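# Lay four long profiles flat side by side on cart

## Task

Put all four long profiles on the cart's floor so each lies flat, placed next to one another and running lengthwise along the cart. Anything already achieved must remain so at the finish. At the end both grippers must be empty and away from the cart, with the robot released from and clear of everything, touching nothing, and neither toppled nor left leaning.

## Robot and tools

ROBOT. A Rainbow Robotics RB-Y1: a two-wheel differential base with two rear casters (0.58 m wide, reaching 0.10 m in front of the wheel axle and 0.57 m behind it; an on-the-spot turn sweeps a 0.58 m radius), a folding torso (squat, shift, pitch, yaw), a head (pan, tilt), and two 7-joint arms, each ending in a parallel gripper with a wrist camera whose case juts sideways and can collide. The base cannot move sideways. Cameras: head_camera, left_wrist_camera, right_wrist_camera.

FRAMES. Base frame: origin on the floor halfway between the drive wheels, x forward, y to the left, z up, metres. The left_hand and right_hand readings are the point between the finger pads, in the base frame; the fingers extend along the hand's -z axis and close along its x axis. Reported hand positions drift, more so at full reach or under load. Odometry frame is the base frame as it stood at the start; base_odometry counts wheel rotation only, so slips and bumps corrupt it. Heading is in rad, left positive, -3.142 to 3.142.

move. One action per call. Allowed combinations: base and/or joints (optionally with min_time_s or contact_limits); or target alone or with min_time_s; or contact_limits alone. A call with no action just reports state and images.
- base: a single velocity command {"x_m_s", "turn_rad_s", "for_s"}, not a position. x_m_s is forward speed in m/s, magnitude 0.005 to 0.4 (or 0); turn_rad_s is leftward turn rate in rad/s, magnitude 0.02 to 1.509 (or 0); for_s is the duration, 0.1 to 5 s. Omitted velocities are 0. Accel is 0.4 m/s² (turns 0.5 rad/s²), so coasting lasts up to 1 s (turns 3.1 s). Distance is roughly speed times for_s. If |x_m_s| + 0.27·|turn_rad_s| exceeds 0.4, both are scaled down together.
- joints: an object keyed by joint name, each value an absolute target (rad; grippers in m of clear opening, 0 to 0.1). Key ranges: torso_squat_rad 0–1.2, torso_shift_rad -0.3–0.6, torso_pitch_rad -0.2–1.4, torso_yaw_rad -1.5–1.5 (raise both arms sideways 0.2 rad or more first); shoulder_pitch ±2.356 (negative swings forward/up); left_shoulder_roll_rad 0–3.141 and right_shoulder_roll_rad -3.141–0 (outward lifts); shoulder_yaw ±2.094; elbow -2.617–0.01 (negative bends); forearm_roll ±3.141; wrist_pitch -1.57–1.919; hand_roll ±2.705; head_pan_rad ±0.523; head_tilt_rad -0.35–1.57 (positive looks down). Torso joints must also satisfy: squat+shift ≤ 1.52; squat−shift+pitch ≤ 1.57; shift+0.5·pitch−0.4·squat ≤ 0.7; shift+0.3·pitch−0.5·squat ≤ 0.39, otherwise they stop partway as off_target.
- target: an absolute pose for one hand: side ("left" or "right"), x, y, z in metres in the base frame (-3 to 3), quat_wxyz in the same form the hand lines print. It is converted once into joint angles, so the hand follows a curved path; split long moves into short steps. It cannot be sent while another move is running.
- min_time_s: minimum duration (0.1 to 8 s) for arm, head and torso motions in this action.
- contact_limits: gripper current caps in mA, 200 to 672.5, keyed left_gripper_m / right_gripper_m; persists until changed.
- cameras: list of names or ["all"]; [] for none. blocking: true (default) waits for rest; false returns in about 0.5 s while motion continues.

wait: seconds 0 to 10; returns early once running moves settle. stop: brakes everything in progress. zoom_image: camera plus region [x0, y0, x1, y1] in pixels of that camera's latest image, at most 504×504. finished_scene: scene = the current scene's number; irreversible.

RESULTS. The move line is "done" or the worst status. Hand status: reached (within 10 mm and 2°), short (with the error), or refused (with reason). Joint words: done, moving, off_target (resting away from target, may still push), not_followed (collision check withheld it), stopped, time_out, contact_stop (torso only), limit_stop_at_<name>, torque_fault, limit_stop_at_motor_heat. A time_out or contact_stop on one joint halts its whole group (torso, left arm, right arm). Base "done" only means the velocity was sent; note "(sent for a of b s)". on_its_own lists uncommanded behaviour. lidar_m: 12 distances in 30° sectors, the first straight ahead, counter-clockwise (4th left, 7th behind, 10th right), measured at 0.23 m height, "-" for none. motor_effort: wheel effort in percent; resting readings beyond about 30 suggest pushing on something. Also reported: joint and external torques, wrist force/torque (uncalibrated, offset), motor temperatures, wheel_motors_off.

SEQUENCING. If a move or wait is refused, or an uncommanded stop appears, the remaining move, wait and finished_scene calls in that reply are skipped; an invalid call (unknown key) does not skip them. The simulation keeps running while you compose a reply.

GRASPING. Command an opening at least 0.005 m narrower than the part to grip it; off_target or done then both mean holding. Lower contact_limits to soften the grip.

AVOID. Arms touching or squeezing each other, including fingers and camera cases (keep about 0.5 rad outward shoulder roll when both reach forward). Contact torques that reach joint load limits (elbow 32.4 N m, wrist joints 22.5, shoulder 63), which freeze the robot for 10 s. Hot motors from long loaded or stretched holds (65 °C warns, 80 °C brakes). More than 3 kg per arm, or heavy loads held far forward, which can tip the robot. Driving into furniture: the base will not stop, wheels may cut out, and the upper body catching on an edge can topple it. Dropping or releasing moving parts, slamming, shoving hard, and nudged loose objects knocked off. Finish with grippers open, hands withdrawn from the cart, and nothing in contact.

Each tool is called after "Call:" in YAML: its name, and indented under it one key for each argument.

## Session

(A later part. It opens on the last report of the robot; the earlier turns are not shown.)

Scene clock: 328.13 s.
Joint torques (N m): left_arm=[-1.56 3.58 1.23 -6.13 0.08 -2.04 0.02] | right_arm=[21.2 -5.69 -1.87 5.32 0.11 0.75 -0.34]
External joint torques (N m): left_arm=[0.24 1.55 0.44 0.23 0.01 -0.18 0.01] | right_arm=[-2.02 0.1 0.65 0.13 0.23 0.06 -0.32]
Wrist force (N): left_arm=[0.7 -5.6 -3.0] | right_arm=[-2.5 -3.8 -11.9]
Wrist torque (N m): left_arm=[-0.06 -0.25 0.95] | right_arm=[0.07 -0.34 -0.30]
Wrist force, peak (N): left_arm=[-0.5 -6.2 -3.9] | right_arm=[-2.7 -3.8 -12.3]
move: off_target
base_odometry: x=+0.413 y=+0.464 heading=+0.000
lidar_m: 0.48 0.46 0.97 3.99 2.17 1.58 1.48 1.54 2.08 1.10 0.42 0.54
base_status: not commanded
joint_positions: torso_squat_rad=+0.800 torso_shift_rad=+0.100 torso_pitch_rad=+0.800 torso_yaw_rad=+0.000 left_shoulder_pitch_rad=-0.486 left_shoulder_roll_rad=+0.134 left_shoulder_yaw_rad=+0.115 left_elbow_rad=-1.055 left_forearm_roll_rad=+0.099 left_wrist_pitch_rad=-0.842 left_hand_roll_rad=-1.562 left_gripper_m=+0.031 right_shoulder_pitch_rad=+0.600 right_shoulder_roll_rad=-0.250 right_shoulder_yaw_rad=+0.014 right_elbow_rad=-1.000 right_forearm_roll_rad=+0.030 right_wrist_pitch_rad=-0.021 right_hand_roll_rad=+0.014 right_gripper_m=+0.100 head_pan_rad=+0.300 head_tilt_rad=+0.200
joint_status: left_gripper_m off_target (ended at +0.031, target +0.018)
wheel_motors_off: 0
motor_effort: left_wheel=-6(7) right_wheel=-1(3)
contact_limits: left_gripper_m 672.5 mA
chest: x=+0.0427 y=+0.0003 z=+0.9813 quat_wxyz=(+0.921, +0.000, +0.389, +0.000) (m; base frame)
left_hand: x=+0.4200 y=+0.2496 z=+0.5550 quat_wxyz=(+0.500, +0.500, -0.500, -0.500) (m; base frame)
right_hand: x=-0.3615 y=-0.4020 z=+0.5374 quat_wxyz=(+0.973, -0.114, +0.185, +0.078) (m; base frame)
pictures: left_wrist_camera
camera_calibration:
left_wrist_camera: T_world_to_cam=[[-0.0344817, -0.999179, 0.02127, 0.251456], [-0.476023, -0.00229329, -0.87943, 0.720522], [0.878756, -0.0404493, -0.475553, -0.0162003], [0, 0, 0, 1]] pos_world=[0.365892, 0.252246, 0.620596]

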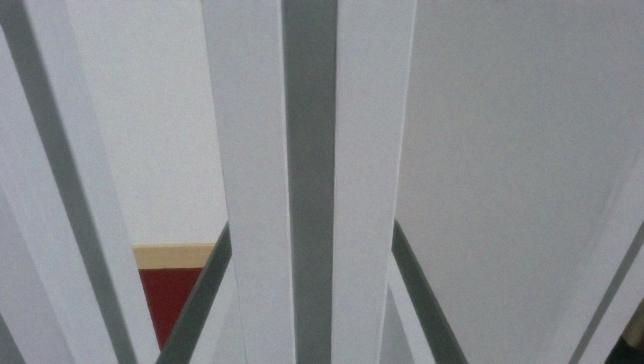

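Call:
move:
  target: {"side":"left","x":0.40,"y":0.25,"z":0.575,"quat_wxyz":[0.5,0.5,-0.5,-0.5]}
  min_time_s: 0.9

Call:
move:
  target: {"side":"left","x":0.38,"y":0.25,"z":0.63,"quat_wxyz":[0.5,0.5,-0.5,-0.5]}
  min_time_s: 1.0

Call:
move:
  base: {"x_m_s":-0.2,"for_s":0.985}
  cameras: ["head_camera"]

Call:
move:
  base: {"turn_rad_s":0.6,"for_s":2.06}

Call:
move:
  base: {"x_m_s":-0.4,"for_s":3.1}

Call:
move:
  base: {"turn_rad_s":-0.6,"for_s":2.06}
  joints: {"head_pan_rad":0,"head_tilt_rad":0}
  cameras: ["head_camera","left_wrist_camera"]

Scene clock: 335.70 s.
Joint torques (N m): left_arm=[-1.86 0.94 -0.57 -10.65 -0.23 -4.26 -0.09] | right_arm=[21.59 -5.57 -1.42 4.96 0.09 0.73 -0.25]
External joint torques (N m): left_arm=[-1.6 -0.75 -1.43 -3.85 -0.3 -2.4 -0.1] | right_arm=[-1.63 0.22 1.1 -0.22 0.21 0.04 -0.23]
Wrist force (N): left_arm=[-0.4 -14.9 -3.7] | right_arm=[-2.3 -3.8 -12.3]
Wrist torque (N m): left_arm=[-0.20 -0.19 0.20] | right_arm=[0.08 -0.32 -0.30]
Wrist force, peak (N): left_arm=[-0.9 -16.4 -2.8] | right_arm=[-2.6 -3.6 -12.4]
move: done
base_odometry: x=+0.413 y=+0.464 heading=+0.000
lidar_m: 0.48 0.44 0.96 3.98 2.17 1.57 1.48 1.55 2.07 1.09 0.41 0.54
base_status: not commanded
joint_positions: torso_squat_rad=+0.800 torso_shift_rad=+0.100 torso_pitch_rad=+0.800 torso_yaw_rad=+0.000 left_shoulder_pitch_rad=-0.358 left_shoulder_roll_rad=+0.115 left_shoulder_yaw_rad=+0.097 left_elbow_rad=-1.245 left_forearm_roll_rad=+0.089 left_wrist_pitch_rad=-0.777 left_hand_roll_rad=-1.561 left_gripper_m=+0.031 right_shoulder_pitch_rad=+0.600 right_shoulder_roll_rad=-0.250 right_shoulder_yaw_rad=+0.014 right_elbow_rad=-1.000 right_forearm_roll_rad=+0.030 right_wrist_pitch_rad=-0.021 right_hand_roll_rad=+0.014 right_gripper_m=+0.100 head_pan_rad=+0.300 head_tilt_rad=+0.200
joint_status: all done
wheel_motors_off: 0
motor_effort: left_wheel=-6(7) right_wheel=+2(3)
contact_limits: left_gripper_m 672.5 mA
chest: x=+0.0427 y=+0.0003 z=+0.9813 quat_wxyz=(+0.921, +0.000, +0.390, +0.000) (m; base frame)
left_hand: x=+0.3995 y=+0.2502 z=+0.5743 quat_wxyz=(+0.500, +0.500, -0.500, -0.500) (m; base frame)
left_hand_status: reached (checked arc, planned for 0.9 s): 1 mm and 0.0 deg off.
right_hand: x=-0.3615 y=-0.4020 z=+0.5374 quat_wxyz=(+0.973, -0.114, +0.185, +0.078) (m; base frame)
camera_calibration:
head_camera: T_world_to_cam=[[0.152969, -0.97, -0.188945, 0.183838], [-0.815378, -0.0158581, -0.578711, 0.86061], [0.558354, 0.242587, -0.793343, 0.705074], [0, 0, 0, 1]] pos_world=[0.279921, 0.0209294, 1.09215]
left_wrist_camera: T_world_to_cam=[[-0.0340828, -0.999208, 0.0205192, 0.251287], [-0.476404, -0.00180521, -0.879225, 0.727752], [0.878566, -0.0397418, -0.475965, 0.0111273], [0, 0, 0, 1]] pos_world=[0.345492, 0.252844, 0.639998]
right_wrist_camera: T_world_to_cam=[[-0.924694, -0.0939289, 0.368941, -0.568611], [-0.00721305, 0.973235, 0.229698, 0.2954], [-0.380642, 0.209739, -0.900623, 0.504791], [0, 0, 0, 1]] pos_world=[-0.331516, -0.446777, 0.596558]

Scene clock: 337.03 s.
Joint torques (N m): left_arm=[-0.62 0.27 0.36 -11.3 -0.02 -4.33 0.43] | right_arm=[21.48 -5.99 -1.48 5.17 0.01 0.7 -0.36]
External joint torques (N m): left_arm=[-2.31 -1.06 -0.6 -3.49 -0.11 -2.39 0.42] | right_arm=[-1.74 -0.21 1.04 -0.02 0.13 0 -0.34]
Wrist force (N): left_arm=[-0.6 -14.8 -3.6] | right_arm=[-2.5 -3.8 -12.1]
Wrist torque (N m): left_arm=[-0.34 -0.24 0.23] | right_arm=[0.06 -0.34 -0.32]
Wrist force, peak (N): left_arm=[-0.9 -16.5 -3.4] | right_arm=[-2.5 -3.9 -12.3]
move: done
base_odometry: x=+0.413 y=+0.464 heading=+0.000
lidar_m: 0.48 0.43 0.97 3.98 2.17 1.57 1.49 1.53 2.07 1.10 0.42 0.55
base_status: not commanded
joint_positions: torso_squat_rad=+0.800 torso_shift_rad=+0.100 torso_pitch_rad=+0.800 torso_yaw_rad=+0.000 left_shoulder_pitch_rad=-0.150 left_shoulder_roll_rad=+0.093 left_shoulder_yaw_rad=+0.064 left_elbow_rad=-1.611 left_forearm_roll_rad=+0.076 left_wrist_pitch_rad=-0.624 left_hand_roll_rad=-1.555 left_gripper_m=+0.031 right_shoulder_pitch_rad=+0.600 right_shoulder_roll_rad=-0.250 right_shoulder_yaw_rad=+0.014 right_elbow_rad=-1.000 right_forearm_roll_rad=+0.030 right_wrist_pitch_rad=-0.021 right_hand_roll_rad=+0.014 right_gripper_m=+0.100 head_pan_rad=+0.300 head_tilt_rad=+0.200
joint_status: all done
wheel_motors_off: 0
motor_effort: left_wheel=-5(6) right_wheel=+1(4)
contact_limits: left_gripper_m 672.5 mA
chest: x=+0.0428 y=+0.0003 z=+0.9813 quat_wxyz=(+0.921, +0.000, +0.390, +0.000) (m; base frame)
left_hand: x=+0.3793 y=+0.2502 z=+0.6297 quat_wxyz=(+0.497, +0.503, -0.502, -0.498) (m; base frame)
left_hand_status: reached (checked arc, planned for 1.0 s): 1 mm and 0.6 deg off.
right_hand: x=-0.3615 y=-0.4020 z=+0.5374 quat_wxyz=(+0.973, -0.114, +0.185, +0.078) (m; base frame)
camera_calibration:
head_camera: T_world_to_cam=[[0.152953, -0.97, -0.188956, 0.183854], [-0.815381, -0.0158402, -0.578708, 0.860607], [0.558354, 0.242587, -0.793343, 0.705074], [0, 0, 0, 1]] pos_world=[0.279921, 0.0209294, 1.09215]
left_wrist_camera: T_world_to_cam=[[-0.0346173, -0.999201, 0.0199724, 0.249903], [-0.466889, -0.00150065, -0.884315, 0.766239], [0.883638, -0.0399375, -0.466464, 0.0473435], [0, 0, 0, 1]] pos_world=[0.324565, 0.252744, 0.694689]
right_wrist_camera: T_world_to_cam=[[-0.924659, -0.0939488, 0.369025, -0.568751], [-0.00721327, 0.973235, 0.229698, 0.295398], [-0.380728, 0.209731, -0.900588, 0.5047], [0, 0, 0, 1]] pos_world=[-0.331616, -0.446777, 0.596558]

Scene clock: 339.03 s.
Joint torques (N m): left_arm=[-1.41 -0.24 0.15 -11.68 -0.31 -4.14 0.56] | right_arm=[21.21 -5.84 -2.23 4.4 -0.02 0.56 -0.34]
External joint torques (N m): left_arm=[-3.1 -1.57 -0.81 -3.95 -0.39 -2.34 0.55] | right_arm=[-2.02 -0.05 0.3 -0.79 0.1 -0.14 -0.31]
Wrist force (N): left_arm=[-0.5 -14.7 -3.7] | right_arm=[-2.3 -3.6 -12.0]
Wrist torque (N m): left_arm=[0.17 -0.23 0.25] | right_arm=[0.05 -0.32 -0.30]
Wrist force, peak (N): left_arm=[-0.5 -15.3 -4.9] | right_arm=[-2.4 -3.8 -12.3]
move: done
base_odometry: x=+0.213 y=+0.463 heading=+0.000
lidar_m: 0.68 0.44 1.08 4.71 1.88 1.36 1.28 1.33 1.80 4.69 0.67 0.56
base_status: done (sent for 1 of 1 s)
joint_positions: torso_squat_rad=+0.800 torso_shift_rad=+0.100 torso_pitch_rad=+0.800 torso_yaw_rad=+0.000 left_shoulder_pitch_rad=-0.150 left_shoulder_roll_rad=+0.093 left_shoulder_yaw_rad=+0.064 left_elbow_rad=-1.611 left_forearm_roll_rad=+0.076 left_wrist_pitch_rad=-0.624 left_hand_roll_rad=-1.555 left_gripper_m=+0.031 right_shoulder_pitch_rad=+0.600 right_shoulder_roll_rad=-0.250 right_shoulder_yaw_rad=+0.014 right_elbow_rad=-1.000 right_forearm_roll_rad=+0.030 right_wrist_pitch_rad=-0.021 right_hand_roll_rad=+0.014 right_gripper_m=+0.100 head_pan_rad=+0.300 head_tilt_rad=+0.200
joint_status: not commanded
wheel_motors_off: 0
motor_effort: left_wheel=-8(28) right_wheel=+0(39)
contact_limits: left_gripper_m 672.5 mA
chest: x=+0.0427 y=+0.0003 z=+0.9813 quat_wxyz=(+0.921, +0.000, +0.390, +0.000) (m; base frame)
left_hand: x=+0.3793 y=+0.2502 z=+0.6297 quat_wxyz=(+0.497, +0.503, -0.502, -0.498) (m; base frame)
right_hand: x=-0.3616 y=-0.4020 z=+0.5375 quat_wxyz=(+0.973, -0.114, +0.185, +0.078) (m; base frame)
pictures: head_camera
camera_calibration:
head_camera: T_world_to_cam=[[0.152953, -0.97, -0.188956, 0.183854], [-0.815381, -0.0158402, -0.578708, 0.860607], [0.558354, 0.242587, -0.793343, 0.705074], [0, 0, 0, 1]] pos_world=[0.279921, 0.0209294, 1.09215]

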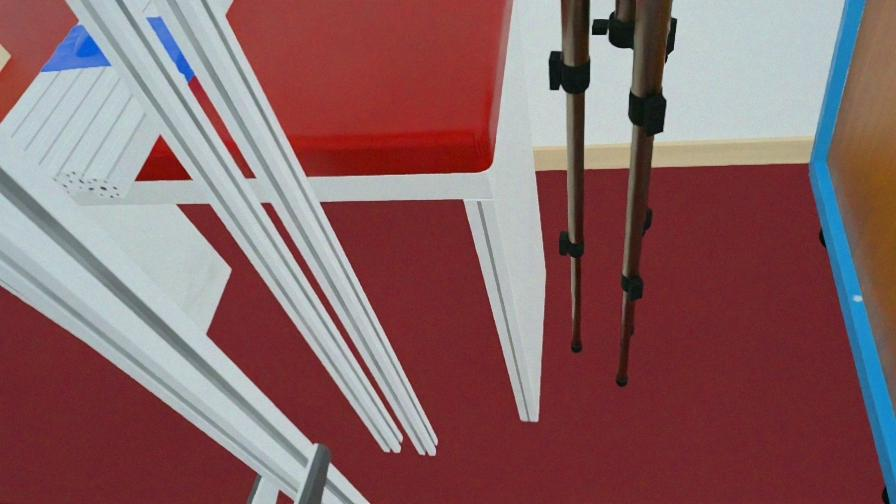

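Scene clock: 342.63 s.
Joint torques (N m): left_arm=[-1.21 0.16 0.04 -11.82 -0.16 -4.17 0.42] | right_arm=[21.28 -5.52 -1.79 4.79 0.06 0.7 -0.36]
External joint torques (N m): left_arm=[-2.9 -1.17 -0.92 -4.01 -0.24 -2.31 0.41] | right_arm=[-1.94 0.27 0.73 -0.39 0.18 0 -0.34]
Wrist force (N): left_arm=[-0.5 -15.1 -3.6] | right_arm=[-2.6 -3.8 -12.0]
Wrist torque (N m): left_arm=[-0.01 -0.23 0.24] | right_arm=[0.05 -0.35 -0.31]
Wrist force, peak (N): left_arm=[-0.3 -15.4 -4.0] | right_arm=[-2.6 -3.8 -12.4]
move: done
base_odometry: x=+0.213 y=+0.463 heading=+1.239
lidar_m: 2.26 0.44 1.59 1.31 1.30 1.45 2.29 1.09 0.57 0.57 0.68 0.67
base_status: done (sent for 2.07 of 2.07 s)
joint_positions: torso_squat_rad=+0.800 torso_shift_rad=+0.100 torso_pitch_rad=+0.800 torso_yaw_rad=+0.000 left_shoulder_pitch_rad=-0.150 left_shoulder_roll_rad=+0.093 left_shoulder_yaw_rad=+0.064 left_elbow_rad=-1.611 left_forearm_roll_rad=+0.076 left_wrist_pitch_rad=-0.624 left_hand_roll_rad=-1.555 left_gripper_m=+0.031 right_shoulder_pitch_rad=+0.600 right_shoulder_roll_rad=-0.250 right_shoulder_yaw_rad=+0.014 right_elbow_rad=-1.000 right_forearm_roll_rad=+0.030 right_wrist_pitch_rad=-0.021 right_hand_roll_rad=+0.014 right_gripper_m=+0.100 head_pan_rad=+0.300 head_tilt_rad=+0.200
joint_status: not commanded
wheel_motors_off: 0
motor_effort: left_wheel=+1(36) right_wheel=+11(47)
contact_limits: left_gripper_m 672.5 mA
chest: x=+0.0427 y=+0.0003 z=+0.9813 quat_wxyz=(+0.921, +0.000, +0.390, +0.000) (m; base frame)
left_hand: x=+0.3793 y=+0.2502 z=+0.6297 quat_wxyz=(+0.497, +0.503, -0.502, -0.498) (m; base frame)
right_hand: x=-0.3616 y=-0.4020 z=+0.5375 quat_wxyz=(+0.973, -0.114, +0.185, +0.078) (m; base frame)
camera_calibration:
head_camera: T_world_to_cam=[[0.152953, -0.97, -0.188956, 0.183854], [-0.815381, -0.0158402, -0.578708, 0.860607], [0.558354, 0.242587, -0.793343, 0.705074], [0, 0, 0, 1]] pos_world=[0.279921, 0.0209294, 1.09215]
left_wrist_camera: T_world_to_cam=[[-0.0345282, -0.999205, 0.0199272, 0.249906], [-0.466889, -0.0015023, -0.884315, 0.766239], [0.883642, -0.0398376, -0.466466, 0.0473186], [0, 0, 0, 1]] pos_world=[0.324565, 0.252744, 0.694689]
right_wrist_camera: T_world_to_cam=[[-0.924656, -0.0938597, 0.369055, -0.568728], [-0.00716336, 0.973264, 0.229577, 0.295501], [-0.380736, 0.209636, -0.900607, 0.504666], [0, 0, 0, 1]] pos_world=[-0.331616, -0.446777, 0.596558]

Scene clock: 347.30 s.
Joint torques (N m): left_arm=[-0.78 0.85 0.5 -11.24 -0.02 -4.76 0.44] | right_arm=[21.25 -5.6 -2.04 4.7 -0.07 0.78 -0.18]
External joint torques (N m): left_arm=[-2.47 -0.48 -0.45 -3.43 -0.11 -2.77 0.43] | right_arm=[-1.97 0.19 0.48 -0.49 0.05 0.08 -0.16]
Wrist force (N): left_arm=[-0.7 -14.9 -3.8] | right_arm=[-2.7 -3.8 -11.9]
Wrist torque (N m): left_arm=[-0.30 -0.23 0.25] | right_arm=[0.08 -0.36 -0.30]
Wrist force, peak (N): left_arm=[-0.9 -15.4 -4.5] | right_arm=[-2.9 -3.7 -12.5]
move: done
base_odometry: x=-0.190 y=-0.709 heading=+1.240
lidar_m: 1.85 0.43 1.07 0.89 0.89 0.99 1.55 4.00 2.08 0.88 0.87 0.98
base_status: done (sent for 3.1 of 3.1 s)
joint_positions: torso_squat_rad=+0.800 torso_shift_rad=+0.100 torso_pitch_rad=+0.800 torso_yaw_rad=+0.000 left_shoulder_pitch_rad=-0.150 left_shoulder_roll_rad=+0.093 left_shoulder_yaw_rad=+0.064 left_elbow_rad=-1.611 left_forearm_roll_rad=+0.076 left_wrist_pitch_rad=-0.624 left_hand_roll_rad=-1.555 left_gripper_m=+0.031 right_shoulder_pitch_rad=+0.600 right_shoulder_roll_rad=-0.250 right_shoulder_yaw_rad=+0.014 right_elbow_rad=-1.000 right_forearm_roll_rad=+0.030 right_wrist_pitch_rad=-0.021 right_hand_roll_rad=+0.014 right_gripper_m=+0.100 head_pan_rad=+0.300 head_tilt_rad=+0.200
joint_status: not commanded
wheel_motors_off: 0
motor_effort: left_wheel=+8(36) right_wheel=-7(37)
contact_limits: left_gripper_m 672.5 mA
chest: x=+0.0428 y=+0.0003 z=+0.9813 quat_wxyz=(+0.921, +0.000, +0.390, +0.000) (m; base frame)
left_hand: x=+0.3793 y=+0.2502 z=+0.6297 quat_wxyz=(+0.497, +0.503, -0.502, -0.498) (m; base frame)
right_hand: x=-0.3616 y=-0.4020 z=+0.5375 quat_wxyz=(+0.973, -0.114, +0.185, +0.078) (m; base frame)
camera_calibration:
head_camera: T_world_to_cam=[[0.152953, -0.97, -0.188956, 0.183835], [-0.815381, -0.0158402, -0.578708, 0.860549], [0.558354, 0.242587, -0.793343, 0.704995], [0, 0, 0, 1]] pos_world=[0.279921, 0.0209294, 1.09205]
left_wrist_camera: T_world_to_cam=[[-0.0345246, -0.999205, 0.0199311, 0.249902], [-0.466968, -0.00150385, -0.884273, 0.766237], [0.8836, -0.0398364, -0.466545, 0.0473864], [0, 0, 0, 1]] pos_world=[0.324565, 0.252744, 0.694689]
right_wrist_camera: T_world_to_cam=[[-0.924621, -0.0938443, 0.369147, -0.568802], [-0.00712994, 0.973267, 0.229565, 0.295498], [-0.380822, 0.209628, -0.900572, 0.504704], [0, 0, 0, 1]] pos_world=[-0.331617, -0.446777, 0.596658]

Scene clock: 350.90 s.
Joint torques (N m): left_arm=[-0.85 0.74 0.26 -11.25 -0.26 -4.25 0.31] | right_arm=[21.21 -5.8 -1.62 4.96 -0.18 0.67 -0.32]
External joint torques (N m): left_arm=[-2.54 -0.58 -0.69 -3.44 -0.34 -2.39 0.3] | right_arm=[-2.02 0 0.9 -0.22 -0.06 -0.03 -0.3]
Wrist force (N): left_arm=[-0.7 -15.1 -3.7] | right_arm=[-2.5 -3.9 -12.0]
Wrist torque (N m): left_arm=[0.03 -0.25 0.23] | right_arm=[0.08 -0.35 -0.30]
Wrist force, peak (N): left_arm=[-0.5 -15.2 -4.5] | right_arm=[-2.5 -3.8 -12.3]
move: done
base_odometry: x=-0.190 y=-0.709 heading=+0.001
lidar_m: 0.88 0.44 1.68 3.61 1.28 0.92 0.86 0.91 1.21 3.20 2.44 0.91
base_status: done (sent for 2.07 of 2.07 s)
joint_positions: torso_squat_rad=+0.800 torso_shift_rad=+0.100 torso_pitch_rad=+0.800 torso_yaw_rad=+0.000 left_shoulder_pitch_rad=-0.150 left_shoulder_roll_rad=+0.093 left_shoulder_yaw_rad=+0.064 left_elbow_rad=-1.611 left_forearm_roll_rad=+0.076 left_wrist_pitch_rad=-0.624 left_hand_roll_rad=-1.555 left_gripper_m=+0.031 right_shoulder_pitch_rad=+0.600 right_shoulder_roll_rad=-0.250 right_shoulder_yaw_rad=+0.014 right_elbow_rad=-1.000 right_forearm_roll_rad=+0.030 right_wrist_pitch_rad=-0.021 right_hand_roll_rad=+0.014 right_gripper_m=+0.100 head_pan_rad=+0.000 head_tilt_rad=+0.000
joint_status: all done
wheel_motors_off: 0
motor_effort: left_wheel=+14(41) right_wheel=+2(34)
contact_limits: left_gripper_m 672.5 mA
chest: x=+0.0428 y=+0.0003 z=+0.9813 quat_wxyz=(+0.921, +0.000, +0.390, +0.000) (m; base frame)
left_hand: x=+0.3793 y=+0.2502 z=+0.6297 quat_wxyz=(+0.497, +0.503, -0.502, -0.498) (m; base frame)
right_hand: x=-0.3616 y=-0.4020 z=+0.5375 quat_wxyz=(+0.973, -0.114, +0.185, +0.078) (m; base frame)
pictures: head_camera, left_wrist_camera
camera_calibration:
head_camera: T_world_to_cam=[[-0.0578218, -0.99824, 0.0131582, 0.00304917], [-0.682256, 0.0298897, -0.730502, 1.00139], [0.728824, -0.0512162, -0.682783, 0.548622], [0, 0, 0, 1]] pos_world=[0.283533, 0.00121088, 1.10607]
left_wrist_camera: T_world_to_cam=[[-0.0344794, -0.999205, 0.0200202, 0.249826], [-0.46697, -0.00160376, -0.884272, 0.766261], [0.883601, -0.039838, -0.466543, 0.0473858], [0, 0, 0, 1]] pos_world=[0.324565, 0.252744, 0.694689]

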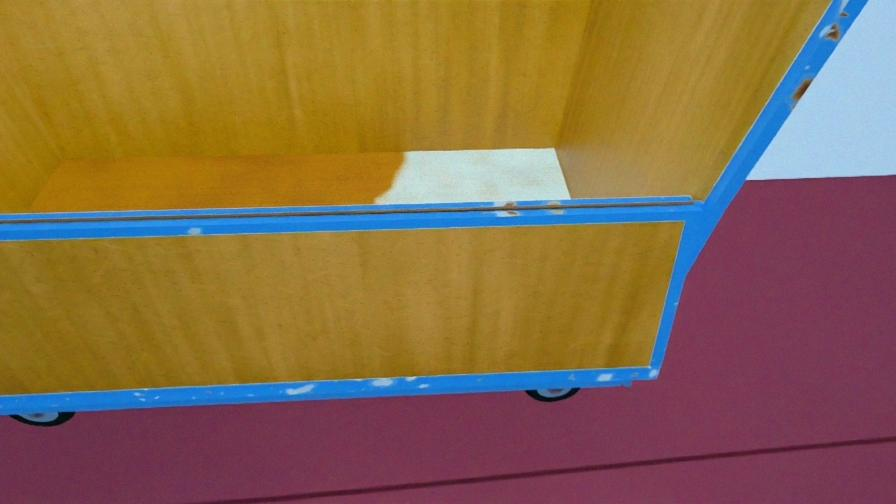

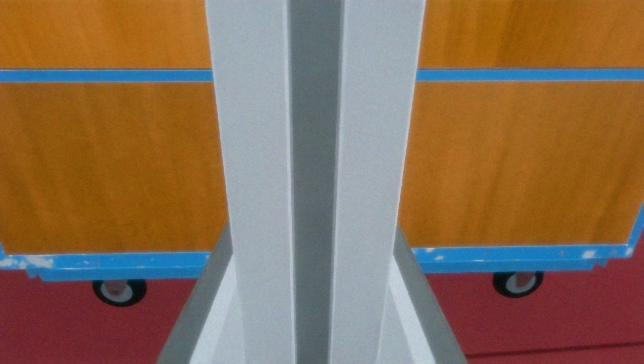

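Call:
move:
  joints: {"left_hand_roll_rad":0.03}
  min_time_s: 1.7

Call:
move:
  joints: {"torso_squat_rad":0.7,"torso_pitch_rad":1.0,"torso_shift_rad":0.2,"left_shoulder_pitch_rad":-0.1,"left_shoulder_roll_rad":0.05,"left_shoulder_yaw_rad":0,"left_elbow_rad":-2.3,"left_forearm_roll_rad":0.2,"left_wrist_pitch_rad":-0.3,"left_hand_roll_rad":-0.2}
  min_time_s: 2

Call:
move:
  target: {"side":"left","x":0.47,"y":0.236,"z":0.79,"quat_wxyz":[0.7070,0.0148,-0.7070,0.0148]}
  min_time_s: 1.2

Call:
move:
  base: {"x_m_s":0.3,"for_s":2.31}
  cameras: ["head_camera","left_wrist_camera"]

Scene clock: 362.07 s.
Joint torques (N m): left_arm=[-0.31 0.55 0.22 -11.42 -0.27 -4.17 -0.2] | right_arm=[21.11 -5.73 -1.39 4.9 0.26 0.59 -0.16]
External joint torques (N m): left_arm=[-2.02 -0.83 -0.77 -3.61 -0.3 -2.31 -0.15] | right_arm=[-2.11 0.06 1.13 -0.28 0.38 -0.1 -0.14]
Wrist force (N): left_arm=[-16.0 0.4 -2.9] | right_arm=[-2.5 -3.7 -12.1]
Wrist torque (N m): left_arm=[-0.33 -0.41 0.31] | right_arm=[0.07 -0.34 -0.32]
Wrist force, peak (N): left_arm=[-16.5 0.7 -3.2] | right_arm=[-2.6 -3.9 -12.3]
move: done
base_odometry: x=-0.190 y=-0.709 heading=+0.001
lidar_m: 0.88 0.91 1.67 3.60 1.27 0.92 0.87 0.90 1.22 3.20 2.43 0.92
base_status: not commanded
joint_positions: torso_squat_rad=+0.800 torso_shift_rad=+0.100 torso_pitch_rad=+0.800 torso_yaw_rad=+0.000 left_shoulder_pitch_rad=-0.150 left_shoulder_roll_rad=+0.093 left_shoulder_yaw_rad=+0.064 left_elbow_rad=-1.611 left_forearm_roll_rad=+0.076 left_wrist_pitch_rad=-0.624 left_hand_roll_rad=+0.030 left_gripper_m=+0.031 right_shoulder_pitch_rad=+0.600 right_shoulder_roll_rad=-0.250 right_shoulder_yaw_rad=+0.014 right_elbow_rad=-1.000 right_forearm_roll_rad=+0.030 right_wrist_pitch_rad=-0.021 right_hand_roll_rad=+0.014 right_gripper_m=+0.100 head_pan_rad=+0.000 head_tilt_rad=+0.000
joint_status: all done
wheel_motors_off: 0
motor_effort: left_wheel=+14(15) right_wheel=+2(3)
contact_limits: left_gripper_m 672.5 mA
chest: x=+0.0428 y=+0.0003 z=+0.9813 quat_wxyz=(+0.921, +0.000, +0.390, +0.000) (m; base frame)
left_hand: x=+0.3793 y=+0.2502 z=+0.6297 quat_wxyz=(+0.703, -0.005, -0.711, +0.005) (m; base frame)
right_hand: x=-0.3616 y=-0.4020 z=+0.5375 quat_wxyz=(+0.973, -0.114, +0.185, +0.078) (m; base frame)
camera_calibration:
head_camera: T_world_to_cam=[[-0.0578218, -0.99824, 0.0131582, 0.00304917], [-0.682256, 0.0298897, -0.730502, 1.00139], [0.728824, -0.0512162, -0.682783, 0.548622], [0, 0, 0, 1]] pos_world=[0.283533, 0.00121088, 1.10607]
left_wrist_camera: T_world_to_cam=[[-0.044504, 0.034705, 0.998406, -0.621099], [-0.476044, -0.879372, 0.0093476, 0.426644], [0.878295, -0.474869, 0.0556567, -0.170505], [0, 0, 0, 1]] pos_world=[0.325214, 0.315767, 0.625611]
right_wrist_camera: T_world_to_cam=[[-0.924621, -0.0938443, 0.369147, -0.568802], [-0.00712994, 0.973267, 0.229565, 0.295498], [-0.380822, 0.209628, -0.900572, 0.504704], [0, 0, 0, 1]] pos_world=[-0.331617, -0.446777, 0.596658]

Scene clock: 364.37 s.
Joint torques (N m): left_arm=[1.5 -1.15 -0.77 -14.25 -0.09 -4.08 -0.17] | right_arm=[23.39 -4.73 -1.52 6.87 0.09 1.11 -0.31]
External joint torques (N m): left_arm=[-1.29 -1.34 -1 -4.59 0.02 -2.28 -0.11] | right_arm=[-2.2 0.11 0.67 -0.06 0.24 0.06 -0.28]
Wrist force (N): left_arm=[-16.1 -0.4 -1.7] | right_arm=[-1.5 -3.9 -11.7]
Wrist torque (N m): left_arm=[-0.20 -0.40 0.27] | right_arm=[0.06 -0.31 -0.28]
Wrist force, peak (N): left_arm=[-17.1 0.5 -3.0] | right_arm=[-2.5 -3.9 -12.3]
move: done
base_odometry: x=-0.190 y=-0.709 heading=+0.001
lidar_m: 0.87 0.90 1.68 3.61 1.28 0.93 0.87 0.89 1.21 3.20 2.44 0.92
base_status: not commanded
joint_positions: torso_squat_rad=+0.700 torso_shift_rad=+0.200 torso_pitch_rad=+1.000 torso_yaw_rad=+0.000 left_shoulder_pitch_rad=-0.100 left_shoulder_roll_rad=+0.050 left_shoulder_yaw_rad=+0.000 left_elbow_rad=-2.299 left_forearm_roll_rad=+0.200 left_wrist_pitch_rad=-0.299 left_hand_roll_rad=-0.200 left_gripper_m=+0.031 right_shoulder_pitch_rad=+0.600 right_shoulder_roll_rad=-0.250 right_shoulder_yaw_rad=+0.014 right_elbow_rad=-1.000 right_forearm_roll_rad=+0.030 right_wrist_pitch_rad=-0.021 right_hand_roll_rad=+0.014 right_gripper_m=+0.100 head_pan_rad=+0.000 head_tilt_rad=+0.000
joint_status: all done
wheel_motors_off: 0
motor_effort: left_wheel=+15(15) right_wheel=+2(4)
contact_limits: left_gripper_m 672.5 mA
chest: x=+0.1388 y=+0.0003 z=+0.9723 quat_wxyz=(+0.878, +0.000, +0.480, +0.000) (m; base frame)
left_hand: x=+0.4835 y=+0.2183 z=+0.7716 quat_wxyz=(+0.665, +0.002, -0.747, -0.002) (m; base frame)
right_hand: x=-0.3456 y=-0.4020 z=+0.6177 quat_wxyz=(+0.949, -0.106, +0.282, +0.089) (m; base frame)
camera_calibration:
head_camera: T_world_to_cam=[[-0.0540594, -0.99824, 0.0243819, -0.00270999], [-0.813786, 0.0298943, -0.580395, 0.932745], [0.578645, -0.0512175, -0.81397, 0.620879], [0, 0, 0, 1]] pos_world=[0.39964, 0.00121089, 1.0468]
left_wrist_camera: T_world_to_cam=[[-0.14969, 0.016098, 0.988602, -0.694587], [-0.472337, -0.87956, -0.0571971, 0.496485], [0.868614, -0.475515, 0.139265, -0.344811], [0, 0, 0, 1]] pos_world=[0.430043, 0.283907, 0.763088]
right_wrist_camera: T_world_to_cam=[[-0.832857, -0.0938393, 0.545475, -0.660882], [0.0386281, 0.973265, 0.226412, 0.294963], [-0.552138, 0.20964, -0.806966, 0.465958], [0, 0, 0, 1]] pos_world=[-0.30454, -0.446777, 0.669724]

Scene clock: 365.90 s.
Joint torques (N m): left_arm=[2.58 -1.11 0.72 -14.32 -0.14 -4.07 -0.12] | right_arm=[23.01 -4.46 -1.6 6.9 0.02 0.96 -0.26]
External joint torques (N m): left_arm=[-1.17 -1.37 0.34 -4.44 -0.1 -2.25 -0.07] | right_arm=[-2.58 0.38 0.58 -0.02 0.18 -0.09 -0.22]
Wrist force (N): left_arm=[-15.9 -0.1 -3.6] | right_arm=[-1.2 -4.0 -11.7]
Wrist torque (N m): left_arm=[-0.15 -0.40 0.27] | right_arm=[0.05 -0.27 -0.29]
Wrist force, peak (N): left_arm=[-17.0 -0.3 -2.8] | right_arm=[-1.5 -4.4 -11.7]
move: done
base_odometry: x=-0.190 y=-0.709 heading=+0.001
lidar_m: 0.88 0.91 1.67 3.60 1.26 0.92 0.87 0.89 1.22 3.19 2.44 0.92
base_status: not commanded
joint_positions: torso_squat_rad=+0.700 torso_shift_rad=+0.200 torso_pitch_rad=+1.000 torso_yaw_rad=+0.000 left_shoulder_pitch_rad=+0.019 left_shoulder_roll_rad=+0.000 left_shoulder_yaw_rad=+0.024 left_elbow_rad=-2.494 left_forearm_roll_rad=+0.233 left_wrist_pitch_rad=-0.097 left_hand_roll_rad=-0.206 left_gripper_m=+0.031 right_shoulder_pitch_rad=+0.600 right_shoulder_roll_rad=-0.250 right_shoulder_yaw_rad=+0.014 right_elbow_rad=-1.000 right_forearm_roll_rad=+0.030 right_wrist_pitch_rad=-0.021 right_hand_roll_rad=+0.014 right_gripper_m=+0.100 head_pan_rad=+0.000 head_tilt_rad=+0.000
joint_status: all done
wheel_motors_off: 0
motor_effort: left_wheel=+15(15) right_wheel=-1(2)
contact_limits: left_gripper_m 672.5 mA
chest: x=+0.1388 y=+0.0003 z=+0.9723 quat_wxyz=(+0.878, +0.000, +0.480, +0.000) (m; base frame)
left_hand: x=+0.4697 y=+0.2358 z=+0.7892 quat_wxyz=(+0.707, +0.014, -0.707, +0.014) (m; base frame)
left_hand_status: reached (checked arc, planned for 1.2 s): 1 mm and 0.2 deg off.
right_hand: x=-0.3456 y=-0.4020 z=+0.6177 quat_wxyz=(+0.949, -0.106, +0.282, +0.089) (m; base frame)
camera_calibration:
head_camera: T_world_to_cam=[[-0.0540594, -0.99824, 0.0243819, -0.00270999], [-0.813786, 0.0298943, -0.580395, 0.932745], [0.578645, -0.0512175, -0.81397, 0.620879], [0, 0, 0, 1]] pos_world=[0.39964, 0.00121089, 1.0468]
left_wrist_camera: T_world_to_cam=[[-0.0354112, 0.0194082, 0.999184, -0.777093], [-0.441186, -0.897414, 0.00179575, 0.4494], [0.896717, -0.440762, 0.0403411, -0.270252], [0, 0, 0, 1]] pos_world=[0.413091, 0.299263, 0.786555]
right_wrist_camera: T_world_to_cam=[[-0.832857, -0.0938393, 0.545475, -0.660882], [0.0386281, 0.973265, 0.226412, 0.294963], [-0.552138, 0.20964, -0.806966, 0.465958], [0, 0, 0, 1]] pos_world=[-0.30454, -0.446777, 0.669724]

Scene clock: 369.37 s.
Joint torques (N m): left_arm=[2.09 -0.99 1.12 -13.85 0.24 -4.14 -0.27] | right_arm=[23.63 -4.48 -1.72 7.01 -0.15 1.18 -0.24]
External joint torques (N m): left_arm=[-1.66 -1.25 0.74 -3.97 0.28 -2.32 -0.22] | right_arm=[-1.97 0.36 0.47 0.08 0.01 0.13 -0.21]
Wrist force (N): left_arm=[-15.4 0.3 -3.8] | right_arm=[-1.5 -4.0 -11.7]
Wrist torque (N m): left_arm=[-0.23 -0.37 0.28] | right_arm=[0.05 -0.30 -0.29]
Wrist force, peak (N): left_arm=[-16.8 -0.5 -4.6] | right_arm=[-1.7 -4.1 -11.9]
move: done
base_odometry: x=+0.500 y=-0.709 heading=+0.001
lidar_m: 0.18 0.19 0.27 0.77 2.28 1.65 1.55 1.61 2.17 4.26 0.28 0.19
base_status: done (sent for 2.3 of 2.3 s)
joint_positions: torso_squat_rad=+0.700 torso_shift_rad=+0.200 torso_pitch_rad=+1.000 torso_yaw_rad=+0.000 left_shoulder_pitch_rad=+0.019 left_shoulder_roll_rad=+0.000 left_shoulder_yaw_rad=+0.025 left_elbow_rad=-2.494 left_forearm_roll_rad=+0.233 left_wrist_pitch_rad=-0.097 left_hand_roll_rad=-0.206 left_gripper_m=+0.031 right_shoulder_pitch_rad=+0.600 right_shoulder_roll_rad=-0.250 right_shoulder_yaw_rad=+0.014 right_elbow_rad=-1.000 right_forearm_roll_rad=+0.030 right_wrist_pitch_rad=-0.021 right_hand_roll_rad=+0.014 right_gripper_m=+0.100 head_pan_rad=+0.000 head_tilt_rad=+0.000
joint_status: not commanded
wheel_motors_off: 0
motor_effort: left_wheel=-5(45) right_wheel=-3(37)
contact_limits: left_gripper_m 672.5 mA
chest: x=+0.1389 y=+0.0003 z=+0.9723 quat_wxyz=(+0.877, +0.000, +0.480, +0.000) (m; base frame)
left_hand: x=+0.4697 y=+0.2358 z=+0.7891 quat_wxyz=(+0.707, +0.014, -0.707, +0.014) (m; base frame)
right_hand: x=-0.3456 y=-0.4020 z=+0.6177 quat_wxyz=(+0.949, -0.106, +0.282, +0.089) (m; base frame)
pictures: head_camera, left_wrist_camera
camera_calibration:
head_camera: T_world_to_cam=[[-0.0540502, -0.99824, 0.0243919, -0.00271633], [-0.813867, 0.0298881, -0.580282, 0.932682], [0.578531, -0.0512161, -0.814051, 0.62087], [0, 0, 0, 1]] pos_world=[0.39974, 0.00121087, 1.0467]
left_wrist_camera: T_world_to_cam=[[-0.0352312, 0.0193214, 0.999192, -0.777148], [-0.441185, -0.897414, 0.00179724, 0.449399], [0.896724, -0.440766, 0.0401413, -0.270097], [0, 0, 0, 1]] pos_world=[0.413091, 0.299263, 0.786555]

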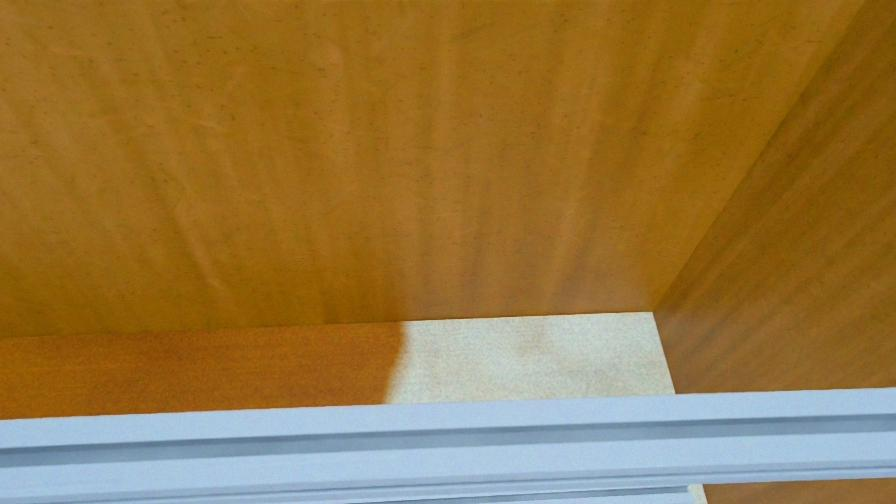

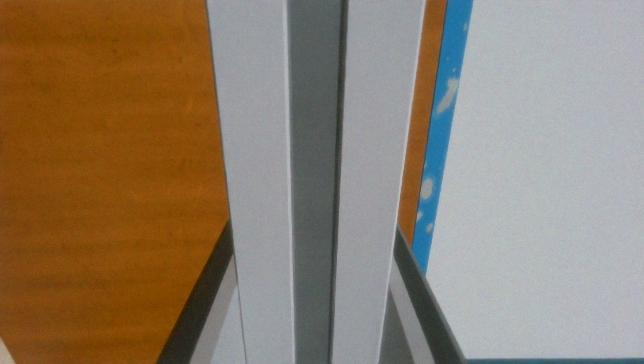

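Call:
move:
  target: {"side":"left","x":0.505,"y":0.230,"z":0.68,"quat_wxyz":[0.9236,0.0234,-0.3827,0.004]}
  min_time_s: 2

Call:
move:
  target: {"side":"left","x":0.515,"y":0.230,"z":0.55,"quat_wxyz":[0.9844,0.0220,-0.1738,-0.0025]}
  min_time_s: 1.4

Call:
move:
  target: {"side":"left","x":0.52,"y":0.230,"z":0.47,"quat_wxyz":[0.9998,0.018,0,0.009]}
  min_time_s: 1.4

Call:
move:
  joints: {"torso_squat_rad":0.57,"torso_shift_rad":0.26,"torso_pitch_rad":1.25,"head_pan_rad":-0.3,"head_tilt_rad":0.2}
  min_time_s: 1.5

Call:
move:
  target: {"side":"left","x":0.509,"y":0.229,"z":0.345,"quat_wxyz":[0.9998,0.018,0,0.009]}
  min_time_s: 1.3
  cameras: ["head_camera","left_wrist_camera"]

Call:
move:
  joints: {"head_pan_rad":0.52,"head_tilt_rad":0.4}
  cameras: ["head_camera"]

Call:
zoom_image:
  camera: "head_camera"
  region: [100, 40, 400, 260]

Scene clock: 381.30 s.
Joint torques (N m): left_arm=[-5.03 -0.42 -0.99 -12.73 -0.04 -3 0.57] | right_arm=[23.41 -4.85 -1.53 6.95 0.13 1.13 -0.28]
External joint torques (N m): left_arm=[-2.96 -0.66 -0.82 -3.45 -0.09 -1.62 0.61] | right_arm=[-2.18 -0.01 0.65 0.02 0.29 0.08 -0.25]
Wrist force (N): left_arm=[-11.1 -0.4 -14.5] | right_arm=[-1.5 -4.1 -11.7]
Wrist torque (N m): left_arm=[0.10 -0.35 0.21] | right_arm=[0.06 -0.30 -0.28]
Wrist force, peak (N): left_arm=[-12.8 -0.8 -13.8] | right_arm=[-1.5 -4.1 -11.9]
move: done
base_odometry: x=+0.500 y=-0.709 heading=+0.001
lidar_m: 0.18 0.19 0.28 0.76 2.27 1.64 1.55 1.62 2.18 4.26 0.28 0.20
base_status: not commanded
joint_positions: torso_squat_rad=+0.700 torso_shift_rad=+0.200 torso_pitch_rad=+1.000 torso_yaw_rad=+0.000 left_shoulder_pitch_rad=-0.521 left_shoulder_roll_rad=+0.001 left_shoulder_yaw_rad=+0.184 left_elbow_rad=-2.531 left_forearm_roll_rad=-0.048 left_wrist_pitch_rad=+1.232 left_hand_roll_rad=-0.039 left_gripper_m=+0.031 right_shoulder_pitch_rad=+0.600 right_shoulder_roll_rad=-0.250 right_shoulder_yaw_rad=+0.014 right_elbow_rad=-1.000 right_forearm_roll_rad=+0.030 right_wrist_pitch_rad=-0.021 right_hand_roll_rad=+0.014 right_gripper_m=+0.100 head_pan_rad=+0.000 head_tilt_rad=+0.000
joint_status: all done
wheel_motors_off: 0
motor_effort: left_wheel=-4(5) right_wheel=-2(3)
contact_limits: left_gripper_m 672.5 mA
chest: x=+0.1389 y=+0.0003 z=+0.9723 quat_wxyz=(+0.877, +0.000, +0.480, +0.000) (m; base frame)
left_hand: x=+0.5046 y=+0.2301 z=+0.6793 quat_wxyz=(+0.924, +0.023, -0.382, +0.004) (m; base frame)
left_hand_status: reached (checked arc, planned for 2.0 s): 1 mm and 0.1 deg off.
right_hand: x=-0.3456 y=-0.4020 z=+0.6177 quat_wxyz=(+0.949, -0.106, +0.282, +0.089) (m; base frame)
camera_calibration:
head_camera: T_world_to_cam=[[-0.0540502, -0.99824, 0.0243919, -0.00271633], [-0.813867, 0.0298881, -0.580282, 0.932682], [0.578531, -0.0512161, -0.814051, 0.62087], [0, 0, 0, 1]] pos_world=[0.39974, 0.00121087, 1.0467]
left_wrist_camera: T_world_to_cam=[[0.682895, 0.00850478, 0.730467, -0.843375], [-0.312293, -0.900557, 0.30244, 0.191248], [0.660399, -0.434655, -0.61233, 0.261534], [0, 0, 0, 1]] pos_world=[0.462945, 0.293079, 0.718362]
right_wrist_camera: T_world_to_cam=[[-0.832811, -0.0938572, 0.545543, -0.660838], [0.0386255, 0.973266, 0.226409, 0.294961], [-0.552208, 0.209628, -0.806921, 0.465957], [0, 0, 0, 1]] pos_world=[-0.304441, -0.446777, 0.669724]

Scene clock: 383.03 s.
Joint torques (N m): left_arm=[-9.57 3.42 0.99 -11.77 -0.08 -1.39 0.63] | right_arm=[23.36 -4.46 -1.58 6.84 -0.1 0.96 -0.21]
External joint torques (N m): left_arm=[-3.2 1.55 1.01 -2.81 -0.03 -0.66 0.65] | right_arm=[-2.23 0.38 0.6 -0.09 0.06 -0.09 -0.18]
Wrist force (N): left_arm=[-5.9 -0.4 -17.7] | right_arm=[-1.4 -4.0 -11.6]
Wrist torque (N m): left_arm=[-0.20 -0.29 0.23] | right_arm=[0.06 -0.28 -0.28]
Wrist force, peak (N): left_arm=[-8.3 -0.3 -18.0] | right_arm=[-1.5 -4.2 -11.8]
move: done
base_odometry: x=+0.500 y=-0.709 heading=+0.001
lidar_m: 0.18 0.20 0.28 0.75 2.27 1.65 1.55 1.62 2.19 4.26 0.27 0.20
base_status: not commanded
joint_positions: torso_squat_rad=+0.700 torso_shift_rad=+0.200 torso_pitch_rad=+1.000 torso_yaw_rad=+0.000 left_shoulder_pitch_rad=-0.825 left_shoulder_roll_rad=+0.100 left_shoulder_yaw_rad=+0.258 left_elbow_rad=-2.006 left_forearm_roll_rad=-0.047 left_wrist_pitch_rad=+1.449 left_hand_roll_rad=-0.015 left_gripper_m=+0.031 right_shoulder_pitch_rad=+0.600 right_shoulder_roll_rad=-0.250 right_shoulder_yaw_rad=+0.014 right_elbow_rad=-1.000 right_forearm_roll_rad=+0.030 right_wrist_pitch_rad=-0.021 right_hand_roll_rad=+0.014 right_gripper_m=+0.100 head_pan_rad=+0.000 head_tilt_rad=+0.000
joint_status: all done
wheel_motors_off: 0
motor_effort: left_wheel=-4(5) right_wheel=-2(4)
contact_limits: left_gripper_m 672.5 mA
chest: x=+0.1389 y=+0.0003 z=+0.9723 quat_wxyz=(+0.877, +0.000, +0.480, +0.000) (m; base frame)
left_hand: x=+0.5143 y=+0.2299 z=+0.5496 quat_wxyz=(+0.985, +0.022, -0.173, -0.002) (m; base frame)
left_hand_status: reached (checked arc, planned for 1.4 s): 1 mm and 0.1 deg off.
right_hand: x=-0.3456 y=-0.4020 z=+0.6177 quat_wxyz=(+0.949, -0.106, +0.282, +0.089) (m; base frame)
camera_calibration:
head_camera: T_world_to_cam=[[-0.0540502, -0.99824, 0.0243919, -0.00271633], [-0.813867, 0.0298881, -0.580282, 0.932682], [0.578531, -0.0512161, -0.814051, 0.62087], [0, 0, 0, 1]] pos_world=[0.39974, 0.00121087, 1.0467]
left_wrist_camera: T_world_to_cam=[[0.927642, 0.00687917, 0.373406, -0.684542], [-0.157953, -0.89878, 0.408957, 0.0950962], [0.338423, -0.438347, -0.832659, 0.46312], [0, 0, 0, 1]] pos_world=[0.493301, 0.293187, 0.602343]
right_wrist_camera: T_world_to_cam=[[-0.832781, -0.0938689, 0.545586, -0.660863], [0.0386378, 0.973261, 0.226428, 0.29495], [-0.552252, 0.209645, -0.806887, 0.465928], [0, 0, 0, 1]] pos_world=[-0.304441, -0.446777, 0.669724]

Scene clock: 384.77 s.
Joint torques (N m): left_arm=[-13.8 5.04 0.21 -10.02 0.07 0.23 0.48] | right_arm=[24.2 -4.77 -1.6 7.21 -0.07 1.2 -0.46]
External joint torques (N m): left_arm=[-3.21 1.2 0.13 -1.82 0.09 0.32 0.48] | right_arm=[-1.39 0.07 0.58 0.29 0.09 0.15 -0.43]
Wrist force (N): left_arm=[-0.8 -0.4 -18.6] | right_arm=[-1.3 -3.9 -11.6]
Wrist torque (N m): left_arm=[-0.34 -0.24 0.18] | right_arm=[0.04 -0.27 -0.28]
Wrist force, peak (N): left_arm=[-1.3 0.0 -19.8] | right_arm=[-1.2 -4.1 -11.8]
move: done
base_odometry: x=+0.500 y=-0.709 heading=+0.001
lidar_m: 0.18 0.19 0.27 0.76 2.27 1.64 1.56 1.61 2.18 4.26 0.27 0.20
base_status: not commanded
joint_positions: torso_squat_rad=+0.700 torso_shift_rad=+0.200 torso_pitch_rad=+1.000 torso_yaw_rad=+0.000 left_shoulder_pitch_rad=-1.126 left_shoulder_roll_rad=+0.205 left_shoulder_yaw_rad=+0.305 left_elbow_rad=-1.416 left_forearm_roll_rad=-0.025 left_wrist_pitch_rad=+1.522 left_hand_roll_rad=+0.026 left_gripper_m=+0.031 right_shoulder_pitch_rad=+0.600 right_shoulder_roll_rad=-0.250 right_shoulder_yaw_rad=+0.014 right_elbow_rad=-1.000 right_forearm_roll_rad=+0.030 right_wrist_pitch_rad=-0.021 right_hand_roll_rad=+0.014 right_gripper_m=+0.100 head_pan_rad=+0.000 head_tilt_rad=+0.000
joint_status: all done
wheel_motors_off: 0
motor_effort: left_wheel=-3(4) right_wheel=+1(4)
contact_limits: left_gripper_m 672.5 mA
chest: x=+0.1389 y=+0.0003 z=+0.9723 quat_wxyz=(+0.877, +0.000, +0.480, +0.000) (m; base frame)
left_hand: x=+0.5194 y=+0.2299 z=+0.4697 quat_wxyz=(+1.000, +0.018, +0.001, +0.009) (m; base frame)
left_hand_status: reached (checked arc, planned for 1.4 s): 1 mm and 0.1 deg off.
right_hand: x=-0.3456 y=-0.4020 z=+0.6177 quat_wxyz=(+0.949, -0.106, +0.282, +0.089) (m; base frame)
camera_calibration:
head_camera: T_world_to_cam=[[-0.0540502, -0.99824, 0.0243919, -0.00271633], [-0.813867, 0.0298881, -0.580282, 0.932682], [0.578531, -0.0512161, -0.814051, 0.62087], [0, 0, 0, 1]] pos_world=[0.39974, 0.00121087, 1.0467]
left_wrist_camera: T_world_to_cam=[[0.998711, 0.0374683, 0.0342381, -0.544052], [0.0183869, -0.895832, 0.444011, 0.0197833], [0.047308, -0.44281, -0.895367, 0.57659], [0, 0, 0, 1]] pos_world=[0.51571, 0.293427, 0.526103]
right_wrist_camera: T_world_to_cam=[[-0.832735, -0.0938869, 0.545653, -0.660902], [0.0386352, 0.973262, 0.226425, 0.294951], [-0.552322, 0.209633, -0.806842, 0.465871], [0, 0, 0, 1]] pos_world=[-0.304441, -0.446777, 0.669724]

Scene clock: 386.57 s.
Joint torques (N m): left_arm=[-8.28 3.68 0.84 -9.04 -0.15 0.96 0.43] | right_arm=[25.01 -2.91 -0.81 8.63 -0.13 1.45 -0.32]
External joint torques (N m): left_arm=[-2.73 1.5 0.73 -1.96 -0.11 0.59 0.42] | right_arm=[-2.09 0.48 0.84 -0.07 0.07 0.02 -0.28]
Wrist force (N): left_arm=[3.0 0.0 -18.4] | right_arm=[-0.1 -4.3 -10.5]
Wrist torque (N m): left_arm=[-0.44 -0.20 0.21] | right_arm=[0.06 -0.23 -0.28]
Wrist force, peak (N): left_arm=[1.1 -0.6 -19.4] | right_arm=[-1.3 -4.1 -11.8]
move: done
base_odometry: x=+0.500 y=-0.709 heading=+0.001
lidar_m: 0.19 0.20 0.27 0.76 2.26 1.64 1.55 1.61 2.18 4.25 0.28 0.20
base_status: not commanded
joint_positions: torso_squat_rad=+0.570 torso_shift_rad=+0.260 torso_pitch_rad=+1.250 torso_yaw_rad=+0.000 left_shoulder_pitch_rad=-1.126 left_shoulder_roll_rad=+0.205 left_shoulder_yaw_rad=+0.305 left_elbow_rad=-1.416 left_forearm_roll_rad=-0.025 left_wrist_pitch_rad=+1.522 left_hand_roll_rad=+0.026 left_gripper_m=+0.031 right_shoulder_pitch_rad=+0.600 right_shoulder_roll_rad=-0.250 right_shoulder_yaw_rad=+0.014 right_elbow_rad=-1.000 right_forearm_roll_rad=+0.030 right_wrist_pitch_rad=-0.021 right_hand_roll_rad=+0.014 right_gripper_m=+0.100 head_pan_rad=-0.300 head_tilt_rad=+0.200
joint_status: all done
wheel_motors_off: 0
motor_effort: left_wheel=-2(4) right_wheel=+3(4)
contact_limits: left_gripper_m 672.5 mA
chest: x=+0.2173 y=+0.0003 z=+0.9475 quat_wxyz=(+0.811, +0.000, +0.585, +0.000) (m; base frame)
left_hand: x=+0.4617 y=+0.2299 z=+0.3664 quat_wxyz=(+0.992, +0.019, +0.125, +0.007) (m; base frame)
right_hand: x=-0.3399 y=-0.4019 z=+0.7238 quat_wxyz=(+0.907, -0.094, +0.398, +0.102) (m; base frame)
camera_calibration:
head_camera: T_world_to_cam=[[-0.130344, -0.937301, 0.32323, -0.259944], [-0.980279, 0.0729886, -0.183648, 0.644428], [0.148542, -0.340793, -0.928329, 0.798534], [0, 0, 0, 1]] pos_world=[0.479221, -0.0185473, 0.943673]
left_wrist_camera: T_world_to_cam=[[0.976188, 0.0373228, -0.21369, -0.381652], [0.127464, -0.895779, 0.425832, 0.0230046], [-0.175525, -0.44293, -0.879206, 0.583785], [0, 0, 0, 1]] pos_world=[0.472102, 0.293428, 0.421916]
right_wrist_camera: T_world_to_cam=[[-0.671925, -0.0938353, 0.73465, -0.796136], [0.0935338, 0.973248, 0.209859, 0.301261], [-0.734689, 0.209724, -0.645173, 0.375587], [0, 0, 0, 1]] pos_world=[-0.287182, -0.446677, 0.763978]

Scene clock: 388.20 s.
Joint torques (N m): left_arm=[-6.57 1.79 -1.2 -8.82 -0.68 -0.04 0.5] | right_arm=[25.64 -2.87 -1.24 8.49 -0.12 1.51 -0.28]
External joint torques (N m): left_arm=[-0.99 -0.36 -1.3 -1.51 -0.63 0.05 0.5] | right_arm=[-1.47 0.52 0.41 -0.21 0.08 0.08 -0.24]
Wrist force (N): left_arm=[-0.9 -0.6 -18.6] | right_arm=[-0.2 -4.5 -10.4]
Wrist torque (N m): left_arm=[-0.44 -0.26 0.21] | right_arm=[0.09 -0.23 -0.29]
Wrist force, peak (N): left_arm=[-1.4 -0.5 -19.3] | right_arm=[0.0 -4.4 -10.7]
move: done
base_odometry: x=+0.500 y=-0.709 heading=+0.001
lidar_m: 0.18 0.18 0.27 0.75 2.27 1.65 1.56 1.61 2.19 4.25 0.28 0.20
base_status: not commanded
joint_positions: torso_squat_rad=+0.570 torso_shift_rad=+0.260 torso_pitch_rad=+1.250 torso_yaw_rad=+0.000 left_shoulder_pitch_rad=-1.115 left_shoulder_roll_rad=+0.201 left_shoulder_yaw_rad=+0.301 left_elbow_rad=-1.366 left_forearm_roll_rad=-0.030 left_wrist_pitch_rad=+1.210 left_hand_roll_rad=+0.041 left_gripper_m=+0.031 right_shoulder_pitch_rad=+0.600 right_shoulder_roll_rad=-0.250 right_shoulder_yaw_rad=+0.014 right_elbow_rad=-1.000 right_forearm_roll_rad=+0.030 right_wrist_pitch_rad=-0.021 right_hand_roll_rad=+0.014 right_gripper_m=+0.100 head_pan_rad=-0.300 head_tilt_rad=+0.200
joint_status: all done
wheel_motors_off: 0
motor_effort: left_wheel=-2(2) right_wheel=+1(4)
contact_limits: left_gripper_m 672.5 mA
chest: x=+0.2173 y=+0.0003 z=+0.9475 quat_wxyz=(+0.811, +0.000, +0.585, +0.000) (m; base frame)
left_hand: x=+0.5086 y=+0.2292 z=+0.3450 quat_wxyz=(+1.000, +0.018, +0.000, +0.009) (m; base frame)
left_hand_status: reached (checked arc, planned for 1.3 s): 0 mm and 0.0 deg off.
right_hand: x=-0.3399 y=-0.4019 z=+0.7238 quat_wxyz=(+0.907, -0.094, +0.398, +0.102) (m; base frame)
pictures: head_camera, left_wrist_camera
camera_calibration:
head_camera: T_world_to_cam=[[-0.130344, -0.937301, 0.32323, -0.259944], [-0.980279, 0.0729886, -0.183648, 0.644428], [0.148542, -0.340793, -0.928329, 0.798534], [0, 0, 0, 1]] pos_world=[0.479221, -0.0185473, 0.943673]
left_wrist_camera: T_world_to_cam=[[0.998687, 0.0376728, 0.0347016, -0.529204], [0.0183793, -0.895968, 0.443738, 0.0748756], [0.0478084, -0.442518, -0.895484, 0.464848], [0, 0, 0, 1]] pos_world=[0.504909, 0.292726, 0.401403]

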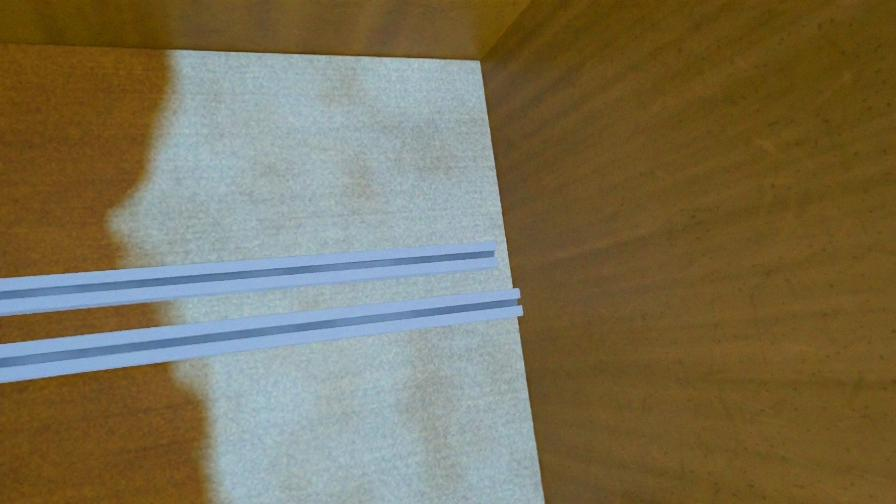

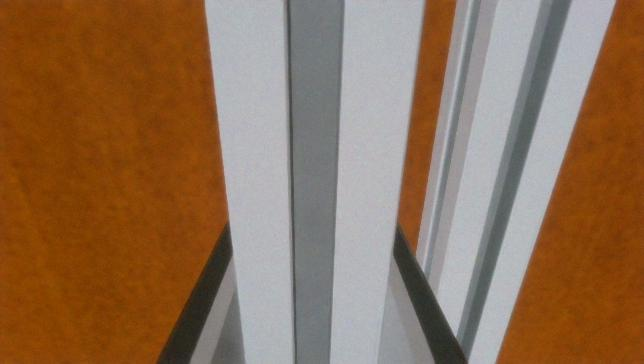

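Scene clock: 389.43 s.
Joint torques (N m): left_arm=[-6.88 1.64 -0.64 -8.94 -0.43 -0.22 0.36] | right_arm=[25.72 -3.72 -1.11 8.7 0.02 1.6 -0.33]
External joint torques (N m): left_arm=[-1.3 -0.5 -0.75 -1.64 -0.38 -0.13 0.36] | right_arm=[-1.38 -0.34 0.53 0 0.22 0.17 -0.29]
Wrist force (N): left_arm=[-1.1 -0.3 -18.4] | right_arm=[-0.1 -4.4 -10.4]
Wrist torque (N m): left_arm=[-0.34 -0.28 0.21] | right_arm=[0.06 -0.23 -0.28]
Wrist force, peak (N): left_arm=[-0.8 0.1 -19.3] | right_arm=[-0.1 -4.4 -10.7]
move: done
base_odometry: x=+0.500 y=-0.709 heading=+0.001
lidar_m: 0.18 0.20 0.27 0.75 2.27 1.64 1.56 1.61 2.17 4.26 0.27 0.20
base_status: not commanded
joint_positions: torso_squat_rad=+0.570 torso_shift_rad=+0.260 torso_pitch_rad=+1.250 torso_yaw_rad=+0.000 left_shoulder_pitch_rad=-1.115 left_shoulder_roll_rad=+0.201 left_shoulder_yaw_rad=+0.301 left_elbow_rad=-1.366 left_forearm_roll_rad=-0.030 left_wrist_pitch_rad=+1.210 left_hand_roll_rad=+0.041 left_gripper_m=+0.031 right_shoulder_pitch_rad=+0.600 right_shoulder_roll_rad=-0.250 right_shoulder_yaw_rad=+0.014 right_elbow_rad=-1.000 right_forearm_roll_rad=+0.030 right_wrist_pitch_rad=-0.021 right_hand_roll_rad=+0.014 right_gripper_m=+0.100 head_pan_rad=+0.520 head_tilt_rad=+0.400
joint_status: all done
wheel_motors_off: 0
motor_effort: left_wheel=-1(2) right_wheel=-1(4)
contact_limits: left_gripper_m 672.5 mA
chest: x=+0.2173 y=+0.0003 z=+0.9475 quat_wxyz=(+0.811, +0.000, +0.585, +0.000) (m; base frame)
left_hand: x=+0.5086 y=+0.2292 z=+0.3450 quat_wxyz=(+1.000, +0.018, +0.000, +0.009) (m; base frame)
right_hand: x=-0.3399 y=-0.4019 z=+0.7238 quat_wxyz=(+0.907, -0.094, +0.398, +0.102) (m; base frame)
pictures: head_camera
camera_calibration:
head_camera: T_world_to_cam=[[0.130164, -0.895494, -0.425615, 0.373192], [-0.989468, -0.144737, 0.00192182, 0.464708], [-0.0633234, 0.420882, -0.904902, 0.862755], [0, 0, 0, 1]] pos_world=[0.46587, 0.0383329, 0.938652]

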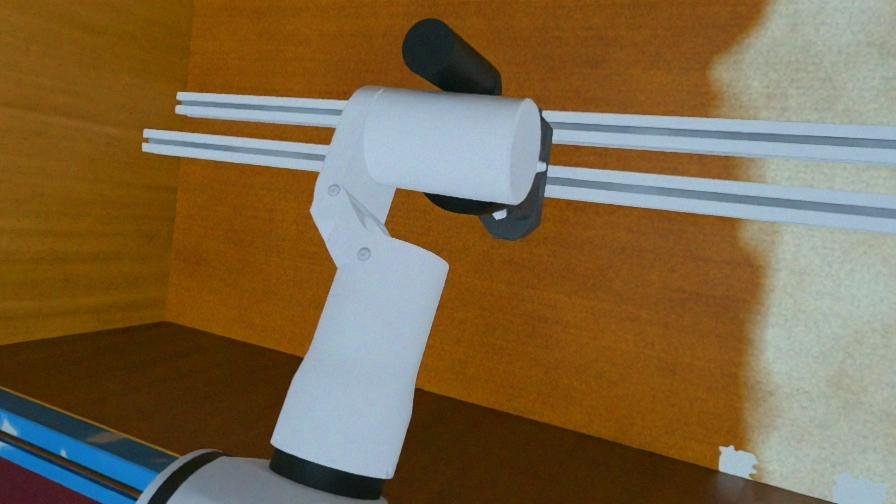

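Scaled by 1.680 from the camera's 896x504 image, which has a finer 1280x720 frame.

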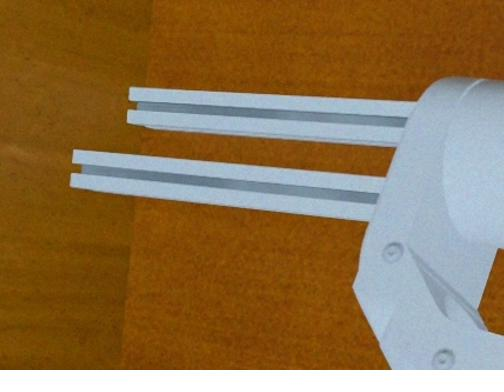

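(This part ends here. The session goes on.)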